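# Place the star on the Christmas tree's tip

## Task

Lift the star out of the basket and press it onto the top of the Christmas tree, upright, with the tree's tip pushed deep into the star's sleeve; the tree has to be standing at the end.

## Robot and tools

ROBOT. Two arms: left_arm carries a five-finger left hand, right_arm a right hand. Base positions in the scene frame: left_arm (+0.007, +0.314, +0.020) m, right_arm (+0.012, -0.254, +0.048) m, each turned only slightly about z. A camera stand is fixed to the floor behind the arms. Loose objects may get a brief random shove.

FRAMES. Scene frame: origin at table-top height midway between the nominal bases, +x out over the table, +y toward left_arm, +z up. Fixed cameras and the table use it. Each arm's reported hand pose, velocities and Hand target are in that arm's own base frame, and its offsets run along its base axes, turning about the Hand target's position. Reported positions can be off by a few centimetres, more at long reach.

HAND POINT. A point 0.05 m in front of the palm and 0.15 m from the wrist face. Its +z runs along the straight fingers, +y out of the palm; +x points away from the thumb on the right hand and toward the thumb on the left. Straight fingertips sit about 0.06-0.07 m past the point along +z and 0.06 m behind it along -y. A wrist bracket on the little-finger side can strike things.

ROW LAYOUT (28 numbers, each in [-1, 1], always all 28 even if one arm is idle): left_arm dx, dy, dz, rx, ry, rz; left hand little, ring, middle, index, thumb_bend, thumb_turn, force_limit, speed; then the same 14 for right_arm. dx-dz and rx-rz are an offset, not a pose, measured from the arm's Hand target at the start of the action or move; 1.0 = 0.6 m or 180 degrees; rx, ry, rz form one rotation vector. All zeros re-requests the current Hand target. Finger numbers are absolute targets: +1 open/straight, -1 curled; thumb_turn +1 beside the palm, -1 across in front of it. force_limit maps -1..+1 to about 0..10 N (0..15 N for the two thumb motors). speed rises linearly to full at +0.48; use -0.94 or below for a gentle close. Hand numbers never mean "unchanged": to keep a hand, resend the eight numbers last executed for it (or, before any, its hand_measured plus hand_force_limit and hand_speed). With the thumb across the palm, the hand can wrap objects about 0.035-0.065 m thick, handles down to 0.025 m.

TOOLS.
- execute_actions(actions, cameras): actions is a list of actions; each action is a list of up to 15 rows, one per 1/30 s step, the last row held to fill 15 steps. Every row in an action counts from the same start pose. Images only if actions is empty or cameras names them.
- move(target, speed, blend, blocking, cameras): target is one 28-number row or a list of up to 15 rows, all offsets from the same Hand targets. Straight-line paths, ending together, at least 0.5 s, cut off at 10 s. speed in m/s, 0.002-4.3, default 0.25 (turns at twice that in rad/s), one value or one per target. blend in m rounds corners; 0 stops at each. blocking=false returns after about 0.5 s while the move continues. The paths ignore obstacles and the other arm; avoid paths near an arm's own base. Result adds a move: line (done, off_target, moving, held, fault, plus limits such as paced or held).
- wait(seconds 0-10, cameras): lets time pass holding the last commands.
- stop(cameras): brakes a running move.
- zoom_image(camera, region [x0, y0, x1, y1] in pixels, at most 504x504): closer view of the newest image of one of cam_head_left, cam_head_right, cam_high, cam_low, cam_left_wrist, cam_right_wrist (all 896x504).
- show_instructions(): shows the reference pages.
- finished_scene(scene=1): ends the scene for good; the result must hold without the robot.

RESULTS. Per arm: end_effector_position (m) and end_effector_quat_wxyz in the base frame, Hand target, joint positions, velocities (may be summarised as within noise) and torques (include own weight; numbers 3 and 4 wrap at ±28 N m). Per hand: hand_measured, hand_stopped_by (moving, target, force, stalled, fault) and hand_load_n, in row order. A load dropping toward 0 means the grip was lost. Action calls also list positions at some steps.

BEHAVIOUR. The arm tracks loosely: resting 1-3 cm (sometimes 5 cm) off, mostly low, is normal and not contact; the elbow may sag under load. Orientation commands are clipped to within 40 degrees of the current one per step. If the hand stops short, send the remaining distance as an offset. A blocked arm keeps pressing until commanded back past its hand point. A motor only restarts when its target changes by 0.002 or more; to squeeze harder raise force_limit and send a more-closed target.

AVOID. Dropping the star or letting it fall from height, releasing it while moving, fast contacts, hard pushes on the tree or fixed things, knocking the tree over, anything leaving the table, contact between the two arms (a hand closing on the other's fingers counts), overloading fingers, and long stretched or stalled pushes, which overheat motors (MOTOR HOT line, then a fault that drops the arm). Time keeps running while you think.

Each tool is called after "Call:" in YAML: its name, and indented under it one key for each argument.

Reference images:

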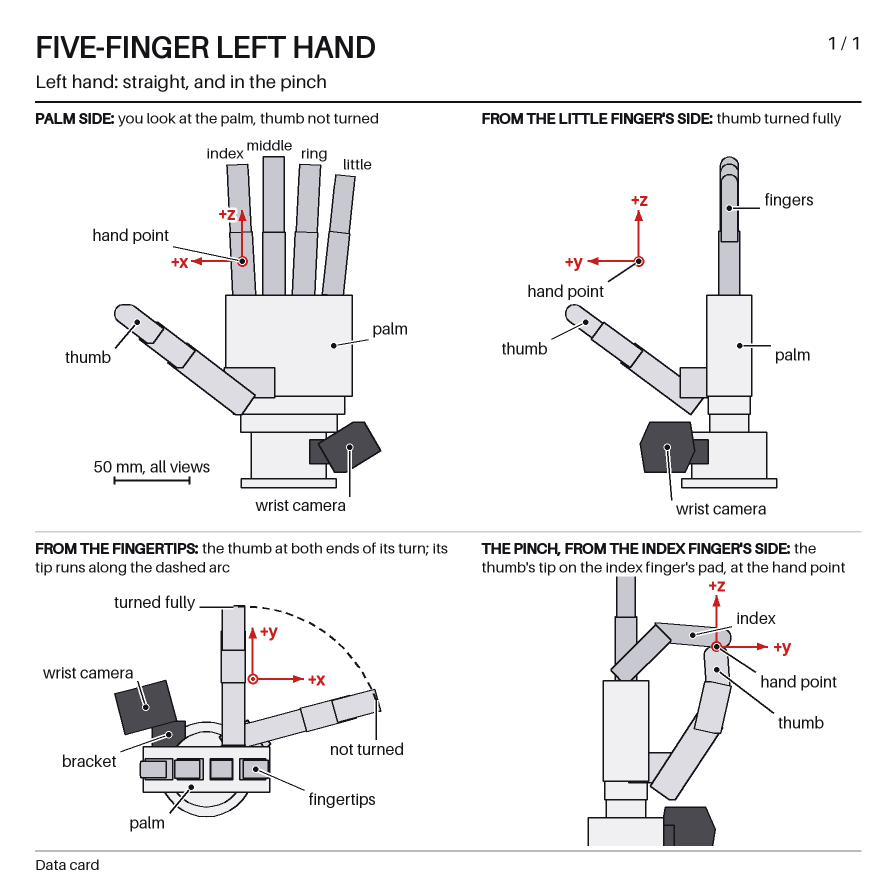

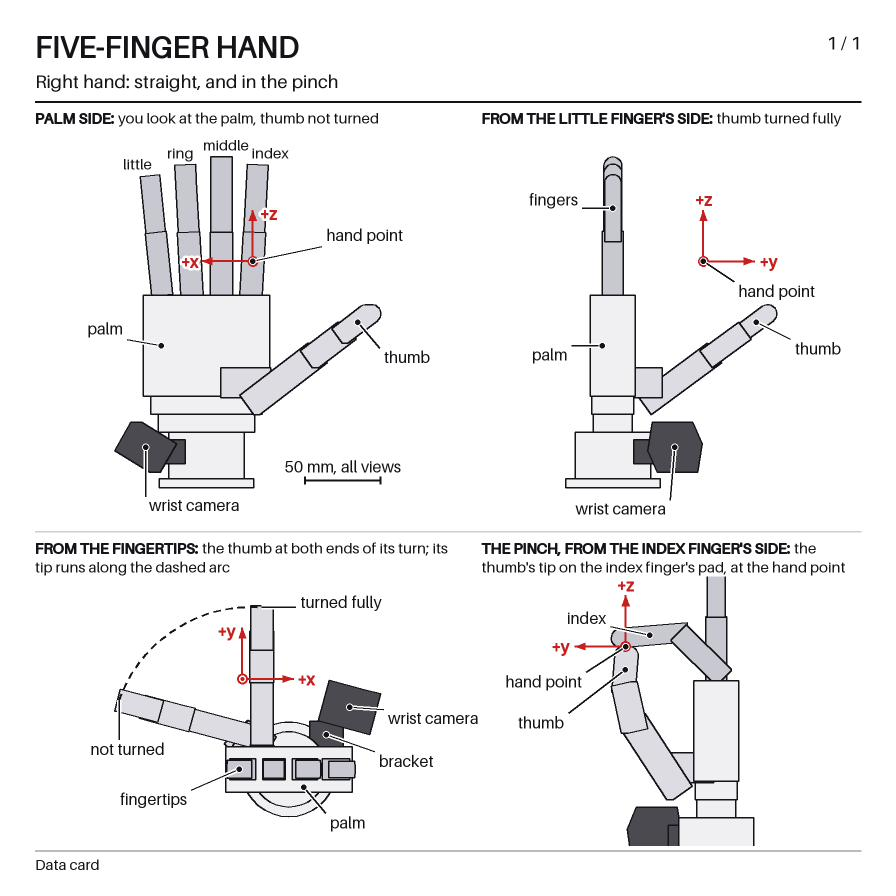

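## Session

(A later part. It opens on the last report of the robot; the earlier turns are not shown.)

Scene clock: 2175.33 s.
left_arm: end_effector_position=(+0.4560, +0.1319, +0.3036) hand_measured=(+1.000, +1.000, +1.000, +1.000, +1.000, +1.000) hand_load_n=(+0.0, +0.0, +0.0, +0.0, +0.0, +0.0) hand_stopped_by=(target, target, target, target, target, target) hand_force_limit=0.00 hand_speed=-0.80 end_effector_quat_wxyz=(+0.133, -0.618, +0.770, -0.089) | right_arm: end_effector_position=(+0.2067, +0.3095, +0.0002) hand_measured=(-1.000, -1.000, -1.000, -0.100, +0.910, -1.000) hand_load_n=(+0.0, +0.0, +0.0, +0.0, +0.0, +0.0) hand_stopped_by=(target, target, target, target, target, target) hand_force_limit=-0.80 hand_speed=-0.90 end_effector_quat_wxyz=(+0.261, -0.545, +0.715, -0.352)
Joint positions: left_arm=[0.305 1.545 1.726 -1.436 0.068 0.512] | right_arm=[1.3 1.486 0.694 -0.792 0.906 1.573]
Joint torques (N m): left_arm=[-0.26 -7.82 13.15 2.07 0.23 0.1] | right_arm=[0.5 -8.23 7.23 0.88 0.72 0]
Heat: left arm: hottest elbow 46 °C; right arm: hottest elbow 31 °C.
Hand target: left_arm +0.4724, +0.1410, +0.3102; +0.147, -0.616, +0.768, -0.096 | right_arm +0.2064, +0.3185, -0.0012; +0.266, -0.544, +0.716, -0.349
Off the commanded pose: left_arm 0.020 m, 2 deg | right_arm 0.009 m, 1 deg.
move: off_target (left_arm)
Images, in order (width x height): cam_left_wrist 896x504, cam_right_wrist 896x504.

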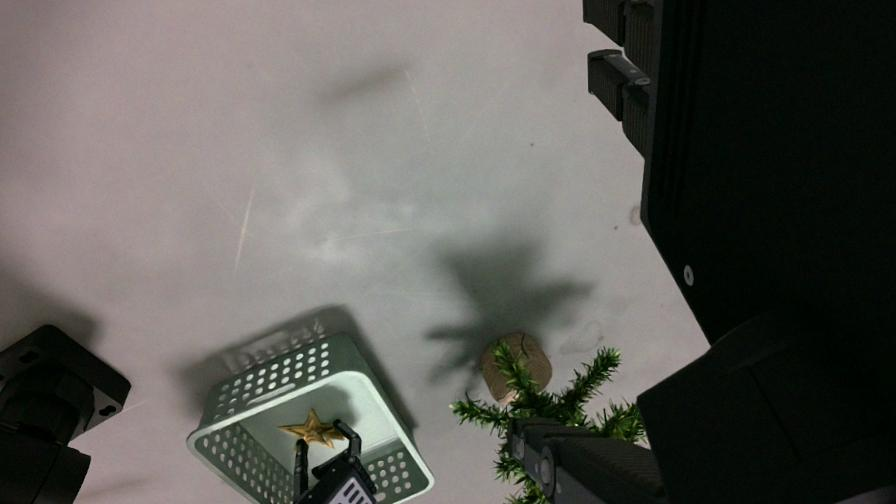

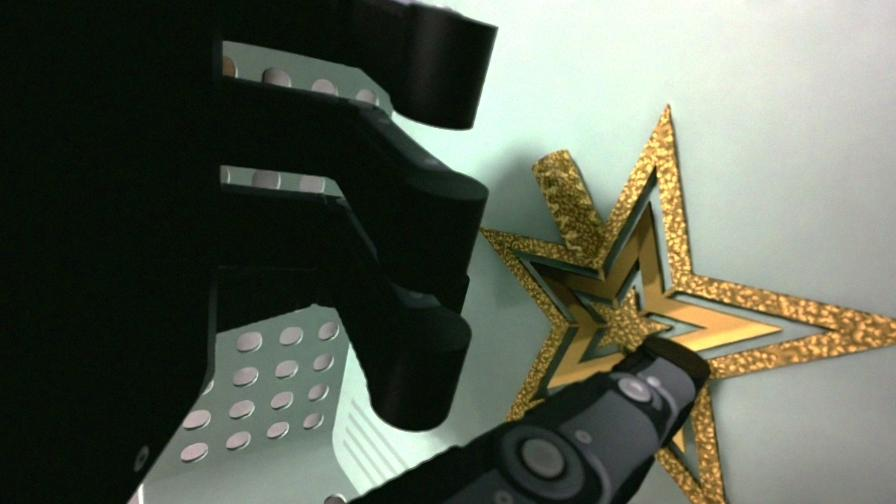

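Call:
move:
  target:
    - [0,0,0,0,0,0,1,1,1,1,1,1,0,-0.8,0,0,0.04,0,0,0,-1,-1,-1,-0.1,0.91,-1,-0.8,-0.9]
    - [0,0,0,0,0,0,1,1,1,1,1,1,0,-0.8,-0.024,0.012,0.04,0,0,0,-1,-1,-1,-0.1,0.91,-1,-0.8,-0.9]
    - [0,0,0,0,0,0,1,1,1,1,1,1,0,-0.8,-0.024,0.004,0,0,0,0,-1,-1,-1,-0.1,0.91,-1,-0.8,-0.9]
  cameras: ["cam_right_wrist","cam_left_wrist"]
  speed: 0.05

Call:
zoom_image:
  camera: "cam_left_wrist"
  region: [260, 380, 380, 484]

Call:
zoom_image:
  camera: "cam_right_wrist"
  region: [460, 10, 896, 504]

Scene clock: 2214.73 s.
left_arm: end_effector_position=(+0.4560, +0.1319, +0.3036) hand_measured=(+1.000, +1.000, +1.000, +1.000, +1.000, +1.000) hand_load_n=(+0.0, +0.0, -0.5, +0.0, +0.0, +0.0) hand_stopped_by=(target, target, target, target, target, target) hand_force_limit=0.00 hand_speed=-0.80 end_effector_quat_wxyz=(+0.133, -0.618, +0.770, -0.089) | right_arm: end_effector_position=(+0.1941, +0.3231, +0.0073) hand_measured=(-1.000, -1.000, -1.000, -0.100, +0.910, -1.000) hand_load_n=(+0.0, +0.0, +0.0, +0.0, +0.0, +0.0) hand_stopped_by=(target, target, target, target, target, target) hand_force_limit=-0.80 hand_speed=-0.90 end_effector_quat_wxyz=(+0.270, -0.542, +0.717, -0.345)
Joint positions: left_arm=[0.305 1.545 1.726 -1.436 0.068 0.512] | right_arm=[1.348 1.492 0.723 -0.849 0.906 1.647]
Joint torques (N m): left_arm=[-0.03 -7.88 13.2 2.11 0.28 0.11] | right_arm=[0.56 -7.41 5.45 0.47 0.64 -0.01]
Heat: left arm: hottest elbow 46 °C; right arm: hottest elbow 32 °C.
Hand target: left_arm +0.4724, +0.1410, +0.3102; +0.147, -0.616, +0.768, -0.096 | right_arm +0.1920, +0.3209, -0.0013; +0.265, -0.544, +0.716, -0.349
Off the commanded pose: left_arm 0.020 m, 2 deg | right_arm 0.009 m, 1 deg.
move: off_target (left_arm)
Images, in order (width x height): cam_left_wrist 896x504, cam_right_wrist 896x504.

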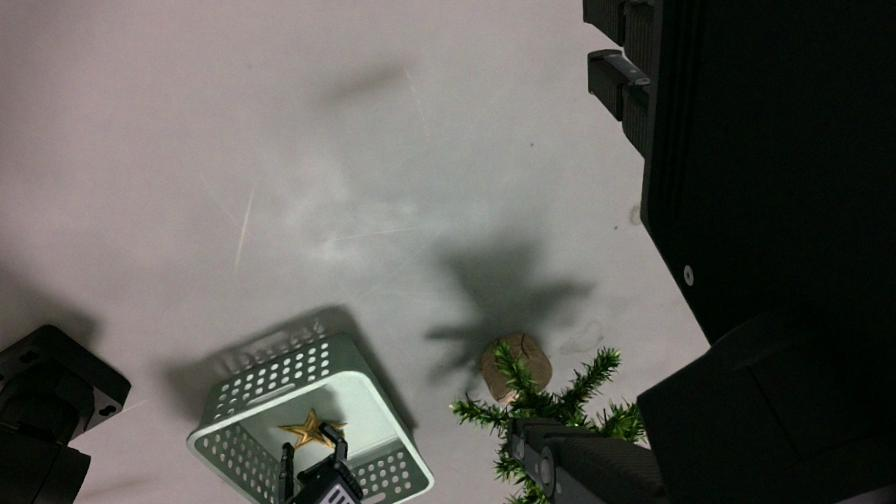

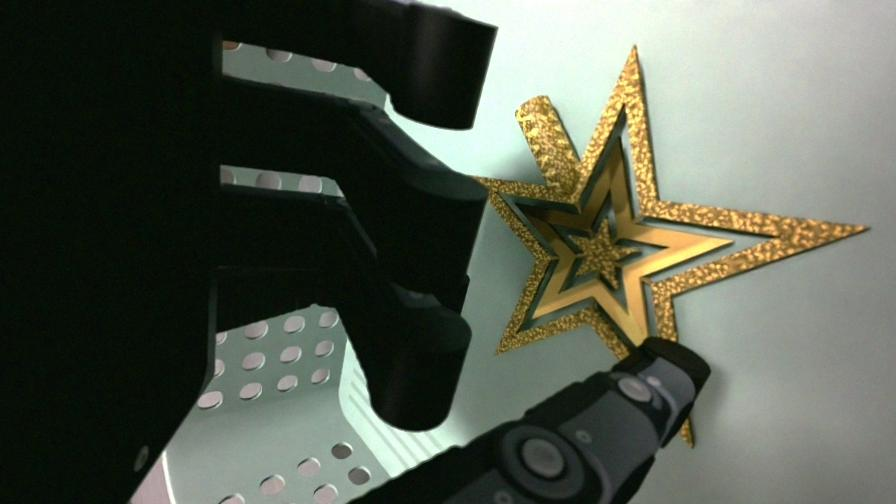

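Scaled by 4.200.

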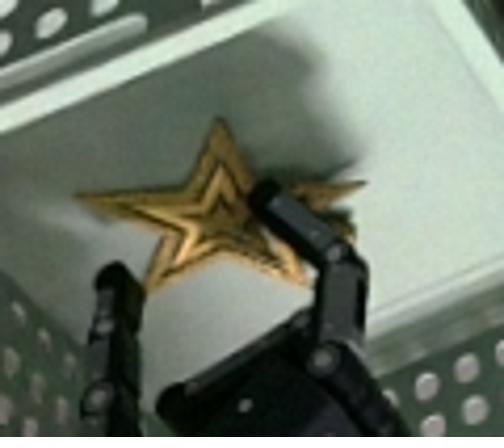

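Scaled by 1.020.

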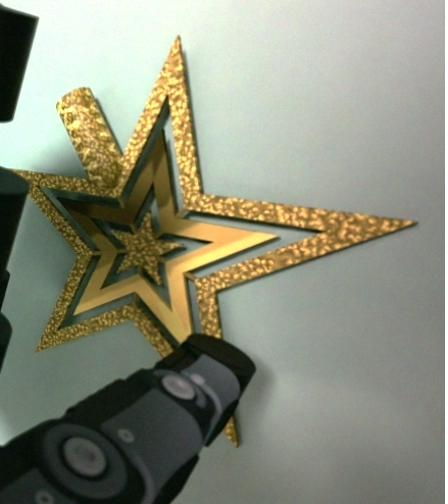

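Call:
move:
  target:
    - [0,0,0,0,0,0,1,1,1,1,1,1,0,-0.8,-0.0062,-0.0092,0.02,0,0,0,-1,-1,-1,-0.1,0.91,-1,-0.8,-0.9]
    - [0,0,0,0,0,0,1,1,1,1,1,1,0,-0.8,-0.0062,-0.0092,-0.0187,0,0,0,-1,-1,-1,-0.1,0.91,-1,-0.8,-0.9]
  cameras: ["cam_right_wrist","cam_left_wrist"]
  speed: 0.05

Call:
zoom_image:
  camera: "cam_left_wrist"
  region: [260, 380, 380, 484]

Call:
zoom_image:
  camera: "cam_right_wrist"
  region: [460, 10, 896, 504]

Scene clock: 2242.23 s.
left_arm: end_effector_position=(+0.4560, +0.1319, +0.3036) hand_measured=(+1.000, +1.000, +1.000, +1.000, +1.000, +1.000) hand_load_n=(+0.0, +0.0, +0.0, -0.5, +0.0, +0.0) hand_stopped_by=(target, target, target, target, target, target) hand_force_limit=0.00 hand_speed=-0.80 end_effector_quat_wxyz=(+0.133, -0.618, +0.770, -0.089) | right_arm: end_effector_position=(+0.1917, +0.3166, -0.0047) hand_measured=(-1.000, -1.000, -1.000, -0.100, +0.910, -1.000) hand_load_n=(+0.0, +0.0, +0.0, +0.0, +0.0, +0.0) hand_stopped_by=(target, target, target, target, target, target) hand_force_limit=-0.80 hand_speed=-0.90 end_effector_quat_wxyz=(+0.268, -0.541, +0.718, -0.347)
Joint positions: left_arm=[0.305 1.545 1.726 -1.436 0.068 0.512] | right_arm=[1.351 1.508 0.697 -0.818 0.906 1.657]
Joint torques (N m): left_arm=[-0.03 -8.35 13.09 2.18 0.25 0.12] | right_arm=[1.26 -7.94 5.18 0.72 0.54 0.11]
Heat: left arm: hottest elbow 46 °C; right arm: hottest elbow 32 °C.
Hand target: left_arm +0.4724, +0.1410, +0.3102; +0.147, -0.616, +0.768, -0.096 | right_arm +0.1883, +0.3154, -0.0125; +0.266, -0.544, +0.716, -0.349
Off the commanded pose: left_arm 0.020 m, 2 deg | right_arm 0.009 m, 1 deg.
move: off_target (left_arm)
Images, in order (width x height): cam_left_wrist 896x504, cam_right_wrist 896x504.

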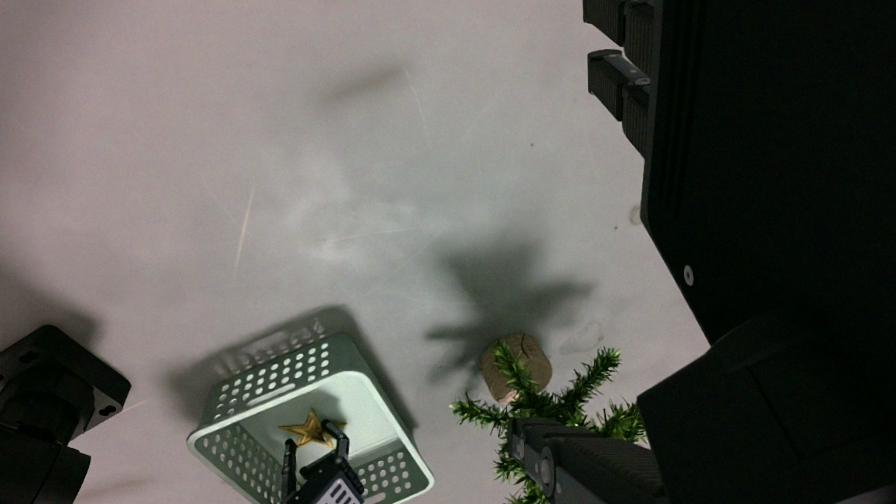

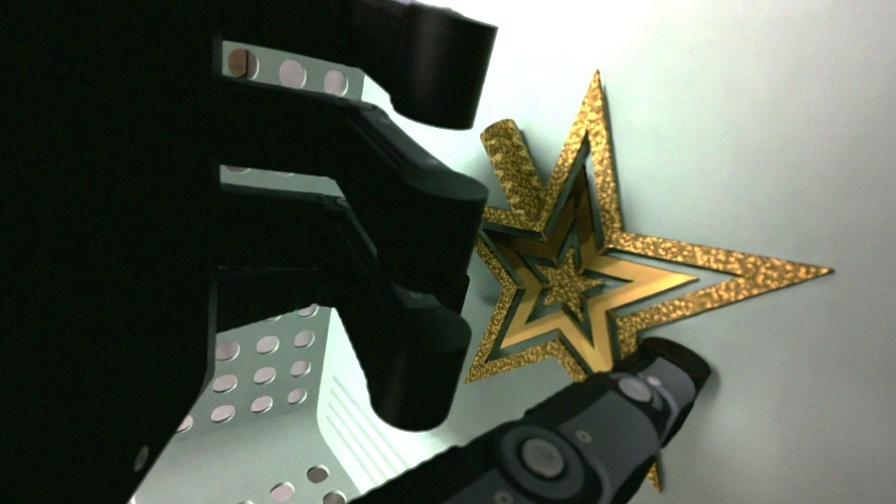

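Scaled by 4.200.

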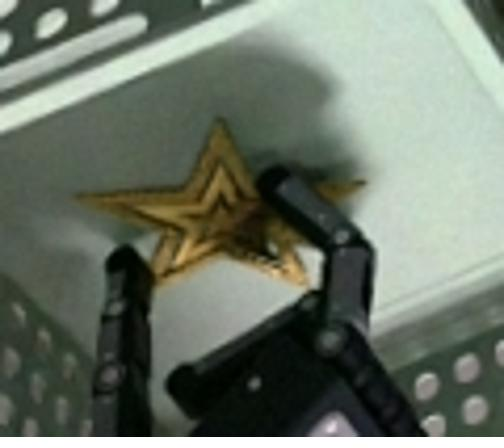

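Scaled by 1.020.

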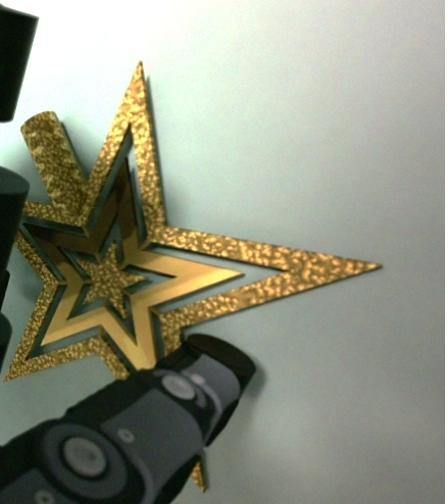

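Call:
move:
  target: [0,0,0,0,0,0,1,1,1,1,1,1,0,-0.8,0,0,-0.0125,0,0,0,-1,-1,-1,-0.1,0.91,-1,-0.8,-0.9]
  cameras: ["cam_right_wrist","cam_left_wrist"]
  speed: 0.04

Call:
zoom_image:
  camera: "cam_left_wrist"
  region: [260, 380, 380, 484]

Call:
zoom_image:
  camera: "cam_right_wrist"
  region: [460, 10, 896, 504]

Scene clock: 2264.67 s.
left_arm: end_effector_position=(+0.4560, +0.1319, +0.3036) hand_measured=(+1.000, +1.000, +1.000, +1.000, +1.000, +1.000) hand_load_n=(+0.5, +0.0, +0.0, +0.0, +0.0, +0.5) hand_stopped_by=(target, target, target, target, target, target) hand_force_limit=0.00 hand_speed=-0.80 end_effector_quat_wxyz=(+0.133, -0.618, +0.770, -0.089) | right_arm: end_effector_position=(+0.1919, +0.3172, -0.0115) hand_measured=(-1.000, -1.000, -1.000, -0.100, +0.910, -1.000) hand_load_n=(+0.5, +0.0, +0.0, +0.0, +0.5, +0.0) hand_stopped_by=(target, target, target, target, target, target) hand_force_limit=-0.80 hand_speed=-0.90 end_effector_quat_wxyz=(+0.269, -0.541, +0.718, -0.346)
Joint positions: left_arm=[0.305 1.545 1.726 -1.436 0.068 0.512] | right_arm=[1.351 1.525 0.691 -0.793 0.906 1.657]
Joint torques (N m): left_arm=[-0.09 -8.12 13.15 2.07 0.27 0.1] | right_arm=[1.2 -7.36 5.01 0.62 0.61 0.03]
Heat: left arm: hottest elbow 46 °C; right arm: hottest elbow 32 °C.
Hand target: left_arm +0.4724, +0.1410, +0.3102; +0.147, -0.616, +0.768, -0.096 | right_arm +0.1883, +0.3154, -0.0199; +0.266, -0.544, +0.716, -0.349
Off the commanded pose: left_arm 0.020 m, 2 deg | right_arm 0.009 m, 1 deg.
move: off_target (left_arm)
Images, in order (width x height): cam_left_wrist 896x504, cam_right_wrist 896x504.

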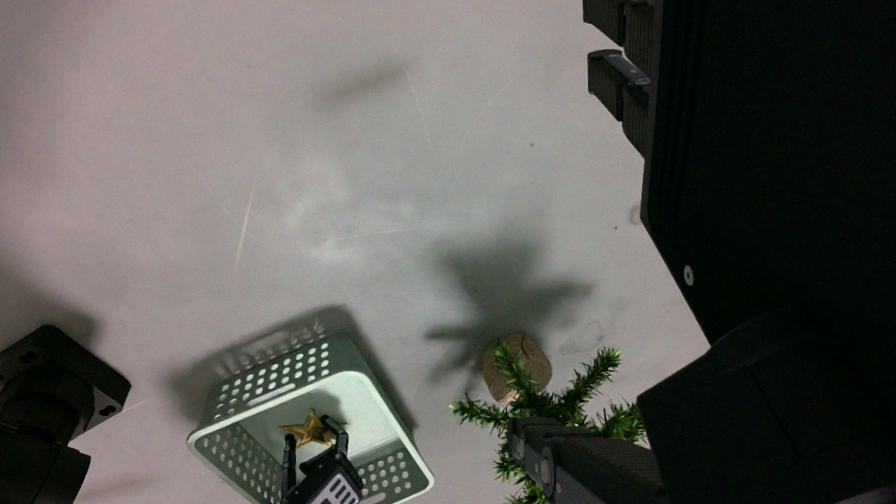

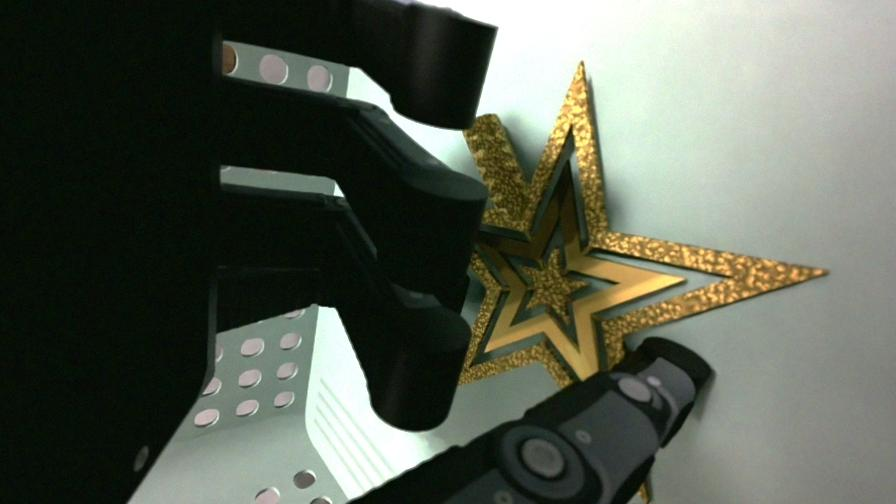

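Scaled by 4.200.

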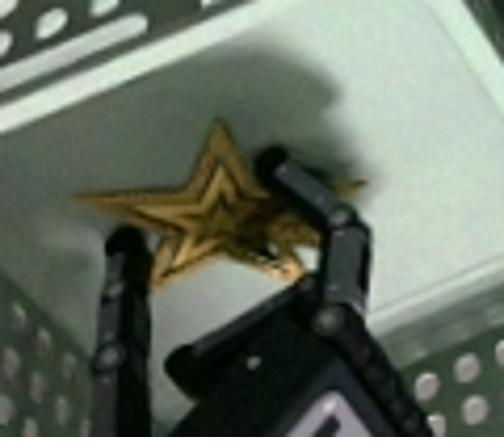

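Scaled by 1.020.

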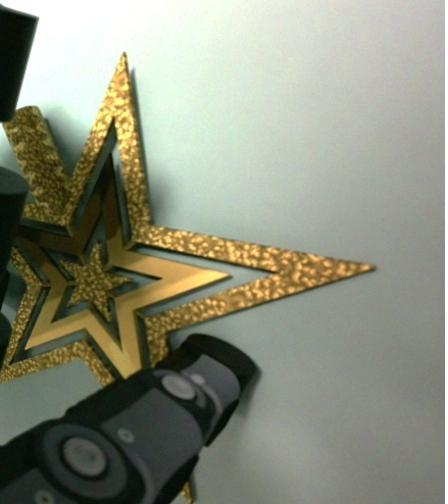

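Call:
move:
  target: [0,0,0,0,0,0,1,1,1,1,1,1,0,-0.8,0,0,-0.005,0,0,0,-1,-1,-1,-0.1,0.91,-1,-0.8,-0.9]
  cameras: ["cam_right_wrist","cam_left_wrist"]
  speed: 0.04

Call:
zoom_image:
  camera: "cam_left_wrist"
  region: [260, 380, 380, 484]

Call:
zoom_image:
  camera: "cam_right_wrist"
  region: [460, 10, 896, 504]

Scene clock: 2278.17 s.
left_arm: end_effector_position=(+0.4560, +0.1319, +0.3036) hand_measured=(+1.000, +1.000, +1.000, +1.000, +1.000, +1.000) hand_load_n=(+0.0, +0.0, +0.0, +0.0, +0.0, +0.0) hand_stopped_by=(target, target, target, target, target, target) hand_force_limit=0.00 hand_speed=-0.80 end_effector_quat_wxyz=(+0.133, -0.618, +0.770, -0.089) | right_arm: end_effector_position=(+0.1921, +0.3184, -0.0133) hand_measured=(-1.000, -1.000, -1.000, -0.100, +0.910, -1.000) hand_load_n=(+0.0, +0.0, +0.0, +0.0, +0.0, -0.5) hand_stopped_by=(target, target, target, target, target, target) hand_force_limit=-0.80 hand_speed=-0.90 end_effector_quat_wxyz=(+0.270, -0.541, +0.718, -0.345)
Joint positions: left_arm=[0.305 1.545 1.726 -1.436 0.068 0.512] | right_arm=[1.351 1.531 0.691 -0.784 0.906 1.657]
Joint torques (N m): left_arm=[0.03 -7.82 13.14 2.04 0.27 0.13] | right_arm=[1.08 -7.77 4.4 0.95 0.63 0.01]
Heat: left arm: hottest elbow 46 °C; right arm: hottest elbow 31 °C.
Hand target: left_arm +0.4724, +0.1410, +0.3102; +0.147, -0.616, +0.768, -0.096 | right_arm +0.1883, +0.3155, -0.0229; +0.266, -0.544, +0.716, -0.349
Off the commanded pose: left_arm 0.020 m, 2 deg | right_arm 0.011 m, 1 deg.
move: off_target (left_arm, right_arm)
Images, in order (width x height): cam_left_wrist 896x504, cam_right_wrist 896x504.

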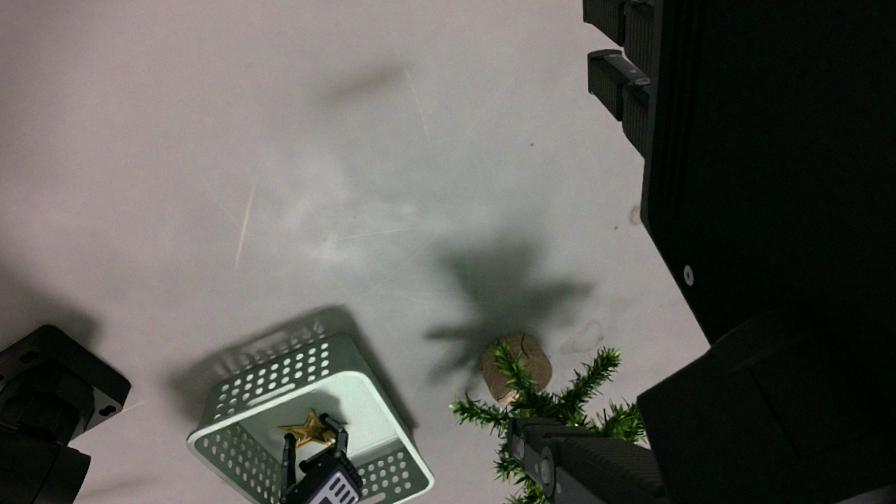

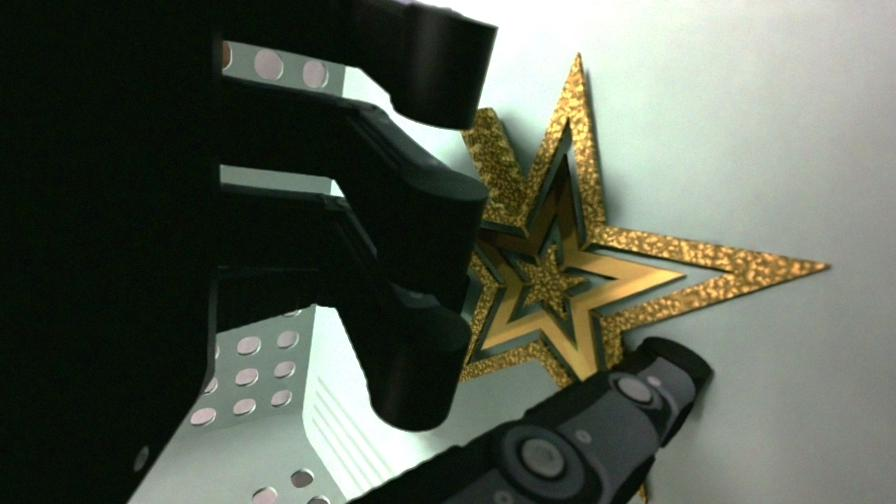

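Scaled by 4.200.

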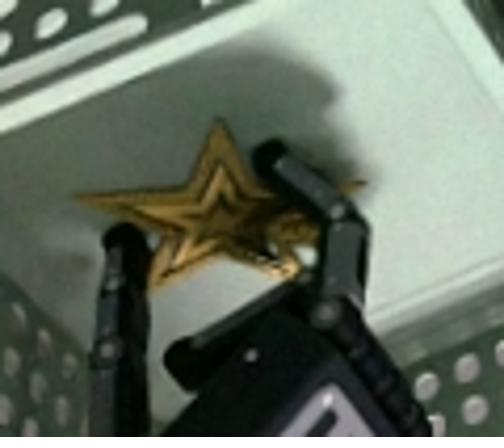

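Scaled by 1.020.

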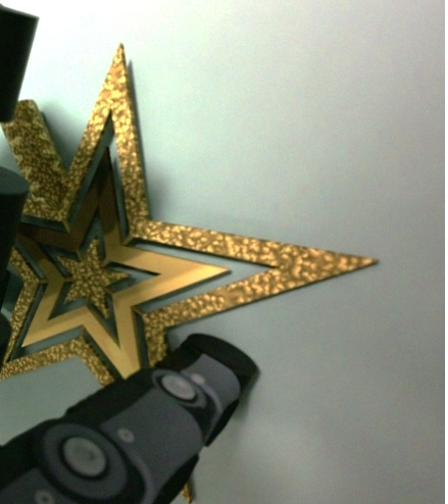

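Call:
move:
  target:
    - [0,0,0,0,0,0,1,1,1,1,1,1,0,-0.8,0,0,0,0,0,0,-1,-1,-1,-0.1,0.82,-1,-0.75,-0.94]
    - [0,0,0,0,0,0,1,1,1,1,1,1,0,-0.8,0,-0.001,-0.003,0,0,0,-1,-1,-1,-0.1,0.82,-1,-0.75,-0.94]
  cameras: ["cam_right_wrist","cam_left_wrist"]
  speed: 0.04

Call:
zoom_image:
  camera: "cam_left_wrist"
  region: [260, 380, 380, 484]

Call:
zoom_image:
  camera: "cam_right_wrist"
  region: [460, 10, 896, 504]

Scene clock: 2291.33 s.
left_arm: end_effector_position=(+0.4560, +0.1319, +0.3036) hand_measured=(+1.000, +1.000, +1.000, +1.000, +1.000, +1.000) hand_load_n=(+0.0, +0.0, +0.0, +0.5, +0.0, +0.0) hand_stopped_by=(target, target, target, target, target, target) hand_force_limit=0.00 hand_speed=-0.80 end_effector_quat_wxyz=(+0.133, -0.618, +0.770, -0.089) | right_arm: end_effector_position=(+0.1919, +0.3186, -0.0140) hand_measured=(-1.000, -1.000, -1.000, -0.100, +0.820, -1.000) hand_load_n=(+0.0, +0.0, +0.0, +0.0, +0.5, -1.0) hand_stopped_by=(target, target, target, target, target, target) hand_force_limit=-0.75 hand_speed=-0.94 end_effector_quat_wxyz=(+0.271, -0.540, +0.718, -0.344)
Joint positions: left_arm=[0.305 1.545 1.726 -1.436 0.068 0.512] | right_arm=[1.352 1.532 0.689 -0.779 0.906 1.657]
Joint torques (N m): left_arm=[-0.62 -7.77 13.18 2.09 0.26 0.11] | right_arm=[0.85 -7.18 4.75 0.98 0.63 0.03]
Heat: left arm: hottest elbow 46 °C; right arm: hottest elbow 31 °C.
Hand target: left_arm +0.4724, +0.1410, +0.3102; +0.147, -0.616, +0.768, -0.096 | right_arm +0.1883, +0.3147, -0.0247; +0.266, -0.544, +0.716, -0.349
Off the commanded pose: left_arm 0.020 m, 2 deg | right_arm 0.012 m, 1 deg.
move: off_target (left_arm, right_arm)
Images, in order (width x height): cam_left_wrist 896x504, cam_right_wrist 896x504.

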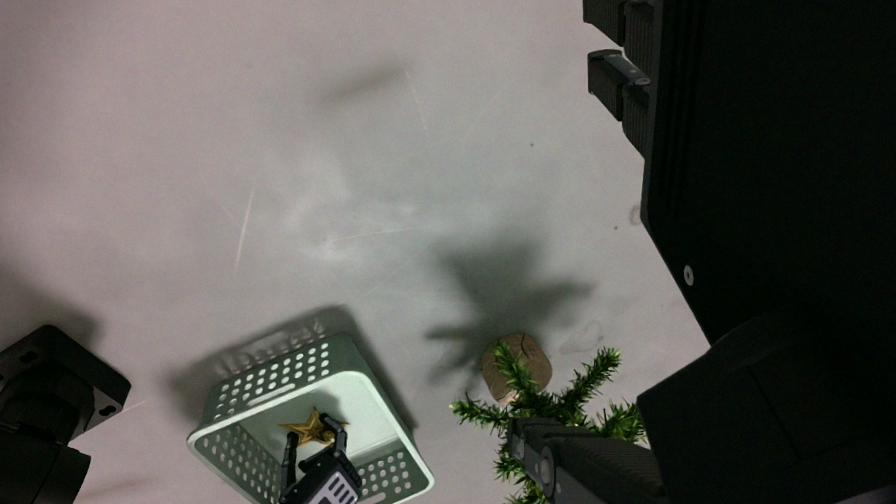

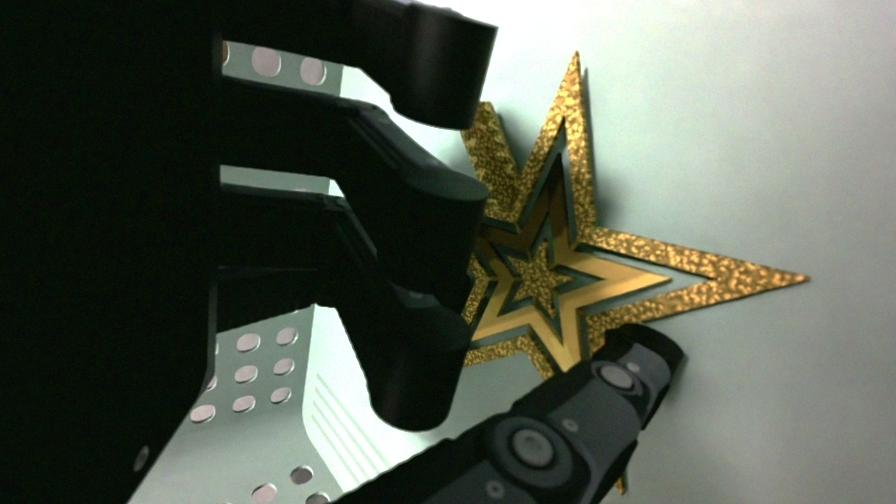

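Scaled by 4.200.

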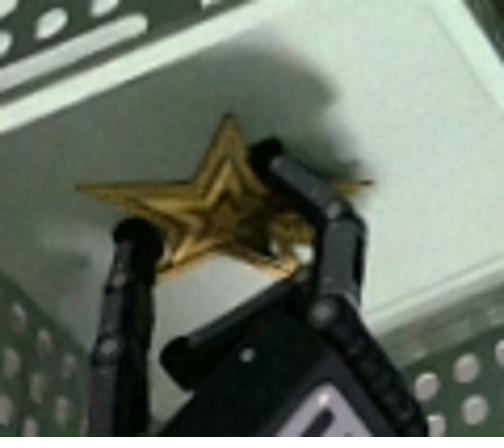

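Scaled by 1.020.

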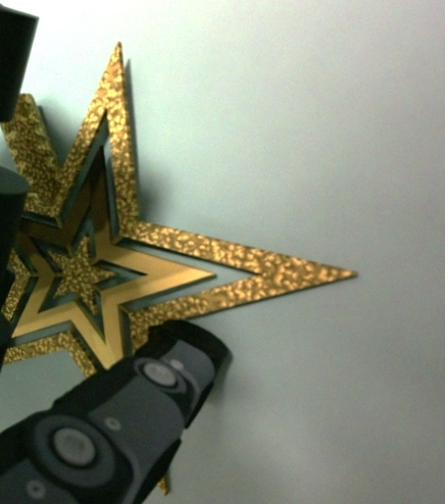

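Call:
move:
  target:
    - [0,0,0,0,0,0,1,1,1,1,1,1,0,-0.8,0,0,0,0,0,0,-1,-1,-1,-0.1,0.75,-1,-0.7,-0.94]
    - [0,0,0,0,0,0,1,1,1,1,1,1,0,-0.8,0,-0.0005,-0.001,0,0,0,-1,-1,-1,-0.1,0.75,-1,-0.7,-0.94]
  cameras: ["cam_right_wrist","cam_left_wrist"]
  speed: 0.04

Call:
zoom_image:
  camera: "cam_left_wrist"
  region: [260, 380, 380, 484]

Call:
zoom_image:
  camera: "cam_right_wrist"
  region: [460, 10, 896, 504]

Scene clock: 2308.07 s.
left_arm: end_effector_position=(+0.4560, +0.1319, +0.3036) hand_measured=(+1.000, +1.000, +1.000, +1.000, +1.000, +1.000) hand_load_n=(+0.0, +0.0, +0.0, +0.0, +0.0, +0.0) hand_stopped_by=(target, target, target, target, target, target) hand_force_limit=0.00 hand_speed=-0.80 end_effector_quat_wxyz=(+0.133, -0.618, +0.770, -0.089) | right_arm: end_effector_position=(+0.1915, +0.3198, -0.0140) hand_measured=(-1.000, -1.000, -1.000, -0.100, +0.752, -1.000) hand_load_n=(+0.0, +0.0, +0.0, +1.5, +2.0, -0.5) hand_stopped_by=(target, target, target, target, force, target) hand_force_limit=-0.70 hand_speed=-0.94 end_effector_quat_wxyz=(+0.272, -0.540, +0.718, -0.343)
Joint positions: left_arm=[0.305 1.545 1.726 -1.436 0.068 0.512] | right_arm=[1.353 1.532 0.689 -0.775 0.906 1.658]
Joint torques (N m): left_arm=[-0.21 -7.88 13.04 2.06 0.26 0.11] | right_arm=[0.85 -7.47 4.59 0.64 0.65 0.08]
Heat: left arm: hottest elbow 46 °C; right arm: hottest elbow 31 °C.
Hand target: left_arm +0.4724, +0.1410, +0.3102; +0.147, -0.616, +0.768, -0.096 | right_arm +0.1883, +0.3145, -0.0254; +0.266, -0.544, +0.716, -0.349
Off the commanded pose: left_arm 0.020 m, 2 deg | right_arm 0.013 m, 1 deg.
move: off_target (left_arm, right_arm)
Images, in order (width x height): cam_left_wrist 896x504, cam_right_wrist 896x504.

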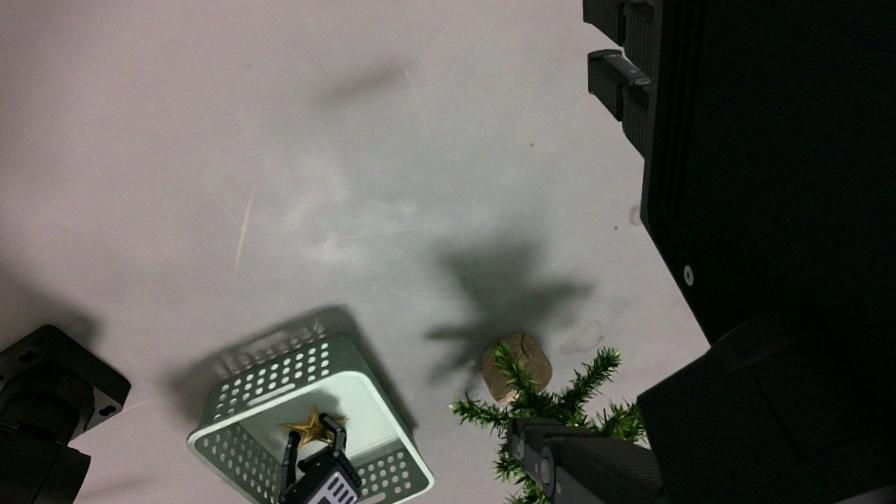

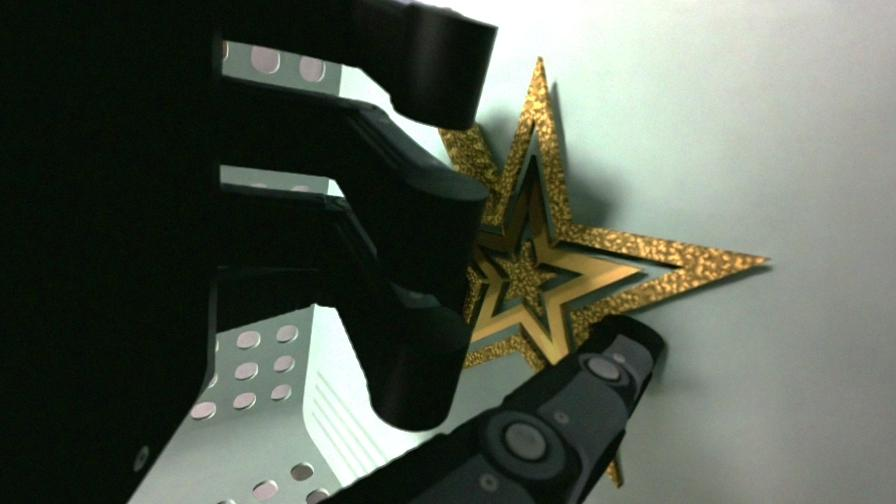

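Scaled by 4.200.

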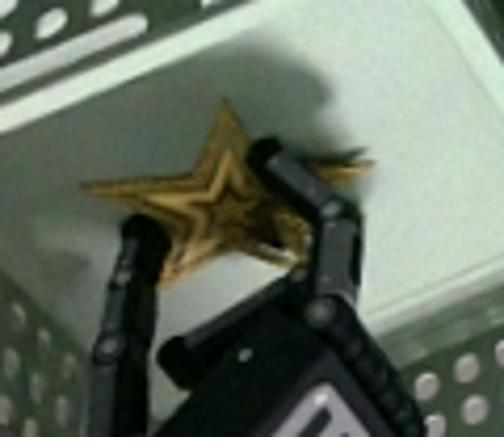

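Scaled by 1.020.

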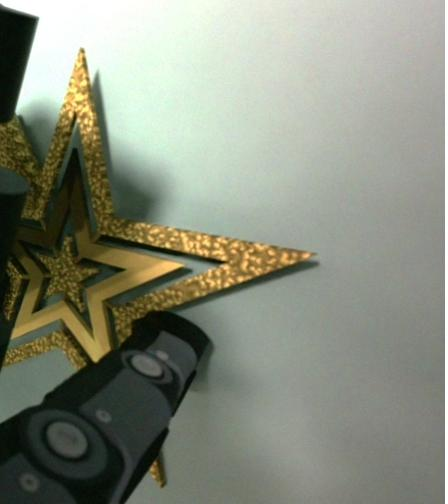

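Call:
move:
  target: [0,0,0,0,0,0,1,1,1,1,1,1,0,-0.8,0,0,0,0,0,0,-1,-1,-1,-0.2,0.65,-1,-0.4,-0.94]
  cameras: ["cam_right_wrist","cam_left_wrist"]
  speed: 0.04

Call:
zoom_image:
  camera: "cam_left_wrist"
  region: [260, 380, 380, 484]

Call:
zoom_image:
  camera: "cam_right_wrist"
  region: [460, 10, 896, 504]

Scene clock: 2321.37 s.
left_arm: end_effector_position=(+0.4560, +0.1319, +0.3036) hand_measured=(+1.000, +1.000, +1.000, +1.000, +1.000, +1.000) hand_load_n=(+0.0, +0.0, +0.0, +0.0, -0.5, +0.0) hand_stopped_by=(target, target, target, target, target, target) hand_force_limit=0.00 hand_speed=-0.80 end_effector_quat_wxyz=(+0.133, -0.618, +0.770, -0.089) | right_arm: end_effector_position=(+0.1919, +0.3199, -0.0143) hand_measured=(-1.000, -1.000, -1.000, -0.200, +0.650, -1.000) hand_load_n=(+0.5, +0.0, +0.0, +0.0, +0.5, +0.0) hand_stopped_by=(target, target, target, target, target, target) hand_force_limit=-0.40 hand_speed=-0.94 end_effector_quat_wxyz=(+0.273, -0.540, +0.718, -0.344)
Joint positions: left_arm=[0.305 1.545 1.726 -1.436 0.068 0.512] | right_arm=[1.353 1.534 0.689 -0.773 0.909 1.659]
Joint torques (N m): left_arm=[-0.26 -7.82 13.15 2.03 0.25 0.1] | right_arm=[0.97 -8 4.46 0.91 0.54 0.06]
Heat: left arm: hottest elbow 46 °C; right arm: hottest elbow 31 °C.
Hand target: left_arm +0.4724, +0.1410, +0.3102; +0.147, -0.616, +0.768, -0.096 | right_arm +0.1883, +0.3145, -0.0254; +0.266, -0.544, +0.716, -0.349
Off the commanded pose: left_arm 0.020 m, 2 deg | right_arm 0.013 m, 1 deg.
move: off_target (left_arm, right_arm)
Images, in order (width x height): cam_left_wrist 896x504, cam_right_wrist 896x504.

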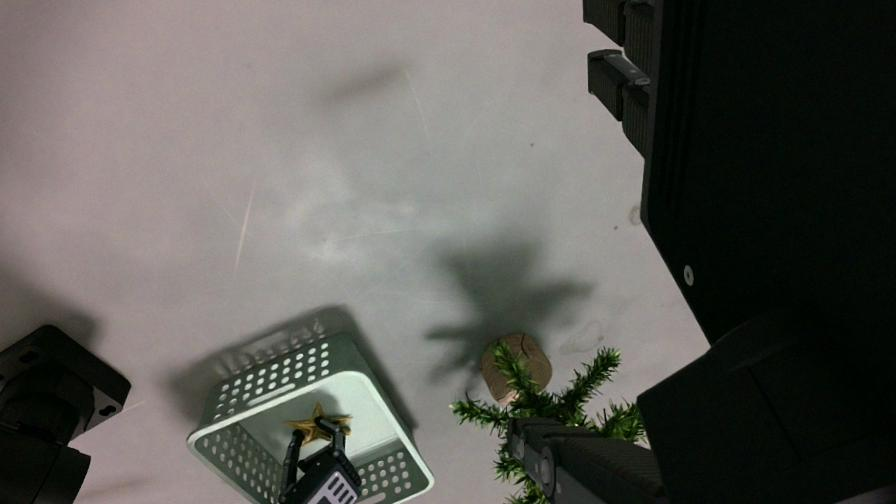

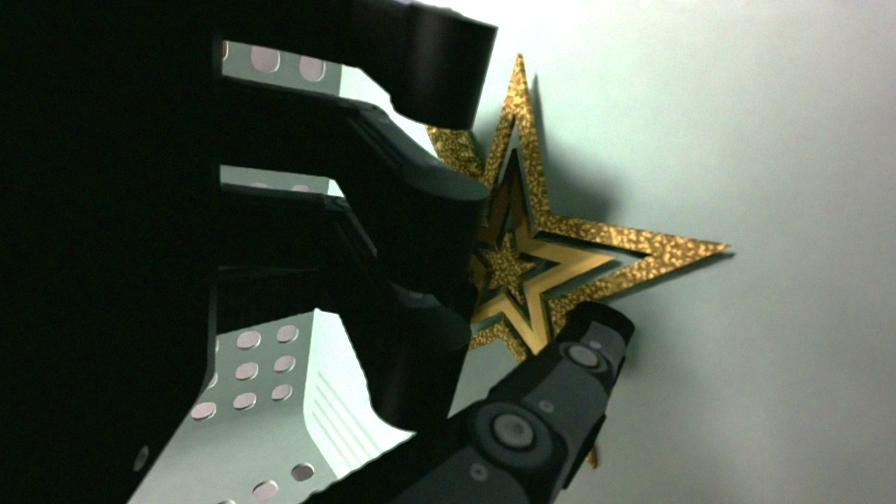

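Scaled by 4.200.

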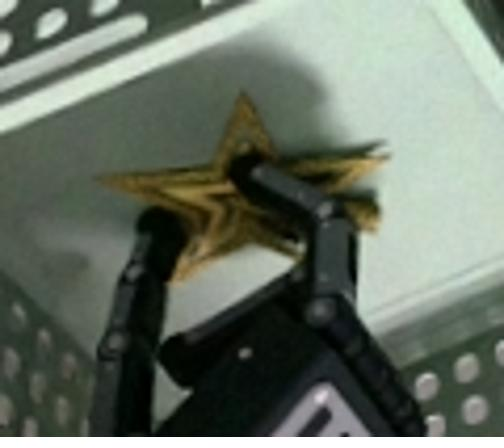

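Scaled by 1.020.

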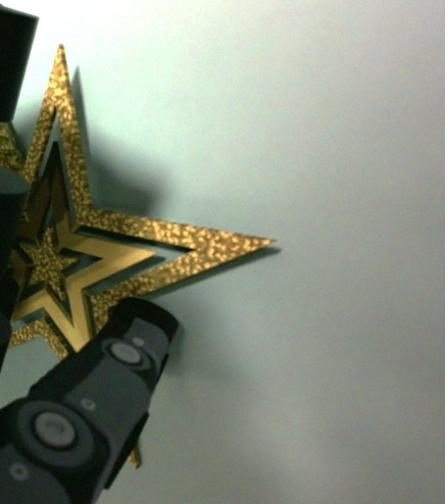

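Call:
move:
  target:
    - [0,0,0,0,0,0,1,1,1,1,1,1,0,-0.8,0,0.001,0.035,0,0,0,-1,-1,-1,-0.2,0.65,-1,-0.4,-0.94]
    - [0,0,0,0,0,0,1,1,1,1,1,1,0,-0.8,0,0.001,0.035,0,0,0,-1,-1,-1,-0.07,0.89,-1,-0.8,-0.7]
    - [0,0,0,0,0,0,1,1,1,1,1,1,0,-0.8,0,0.001,0.025,0,0,0,-1,-1,-1,-0.07,0.89,-1,-0.8,-0.7]
  cameras: ["cam_right_wrist","cam_left_wrist"]
  speed: 0.04

Call:
zoom_image:
  camera: "cam_left_wrist"
  region: [260, 380, 380, 484]

Call:
zoom_image:
  camera: "cam_right_wrist"
  region: [460, 10, 896, 504]

Scene clock: 2350.60 s.
left_arm: end_effector_position=(+0.4560, +0.1319, +0.3036) hand_measured=(+1.000, +1.000, +1.000, +1.000, +1.000, +1.000) hand_load_n=(+0.0, +0.0, +0.0, +0.0, +0.0, -0.5) hand_stopped_by=(target, target, target, target, target, target) hand_force_limit=0.00 hand_speed=-0.80 end_effector_quat_wxyz=(+0.133, -0.618, +0.770, -0.089) | right_arm: end_effector_position=(+0.1897, +0.3109, -0.0086) hand_measured=(-1.000, -1.000, -1.000, -0.070, +0.890, -1.000) hand_load_n=(+0.0, +0.0, +0.0, +0.0, +0.0, +0.0) hand_stopped_by=(target, target, target, target, target, target) hand_force_limit=-0.80 hand_speed=-0.70 end_effector_quat_wxyz=(+0.263, -0.545, +0.714, -0.352)
Joint positions: left_arm=[0.305 1.545 1.726 -1.436 0.068 0.512] | right_arm=[1.353 1.513 0.689 -0.825 0.907 1.659]
Joint torques (N m): left_arm=[0.15 -7.65 13.3 2.14 0.26 0.11] | right_arm=[0.26 -8.18 6.06 0.72 0.58 0.01]
Heat: left arm: hottest elbow 47 °C; right arm: hottest elbow 31 °C.
Hand target: left_arm +0.4724, +0.1410, +0.3102; +0.147, -0.616, +0.768, -0.096 | right_arm +0.1883, +0.3151, -0.0104; +0.265, -0.544, +0.716, -0.349
Off the commanded pose: left_arm 0.020 m, 2 deg | right_arm 0.005 m, 1 deg.
move: off_target (left_arm)
Images, in order (width x height): cam_left_wrist 896x504, cam_right_wrist 896x504.

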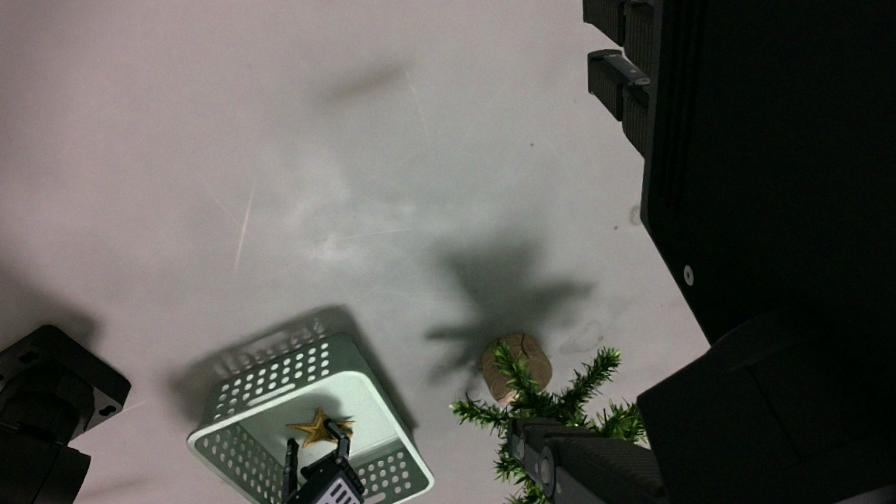

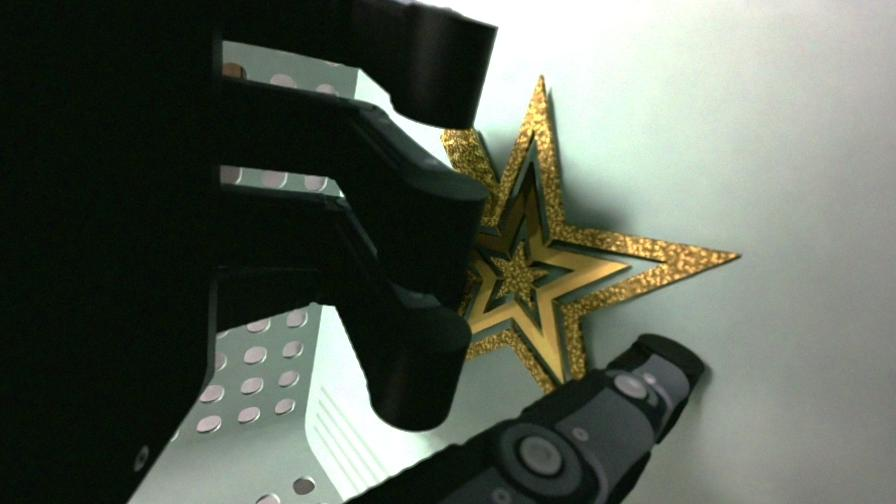

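Scaled by 4.200.

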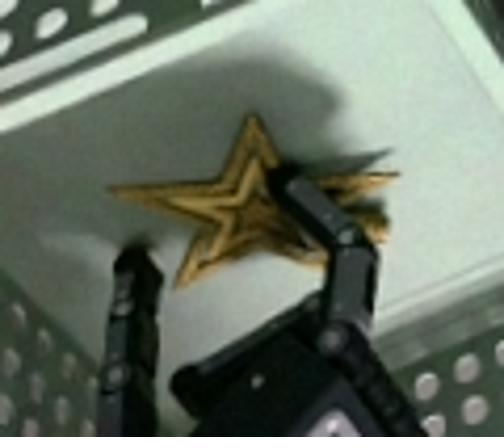

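Scaled by 1.020.

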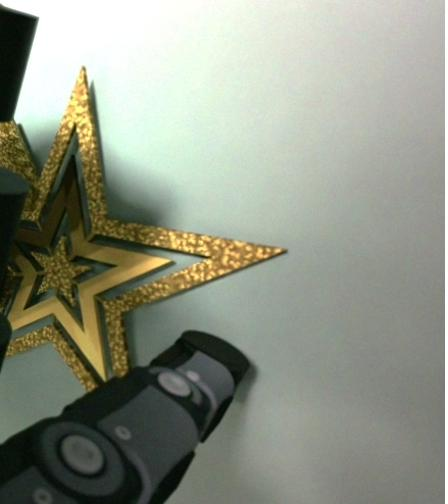

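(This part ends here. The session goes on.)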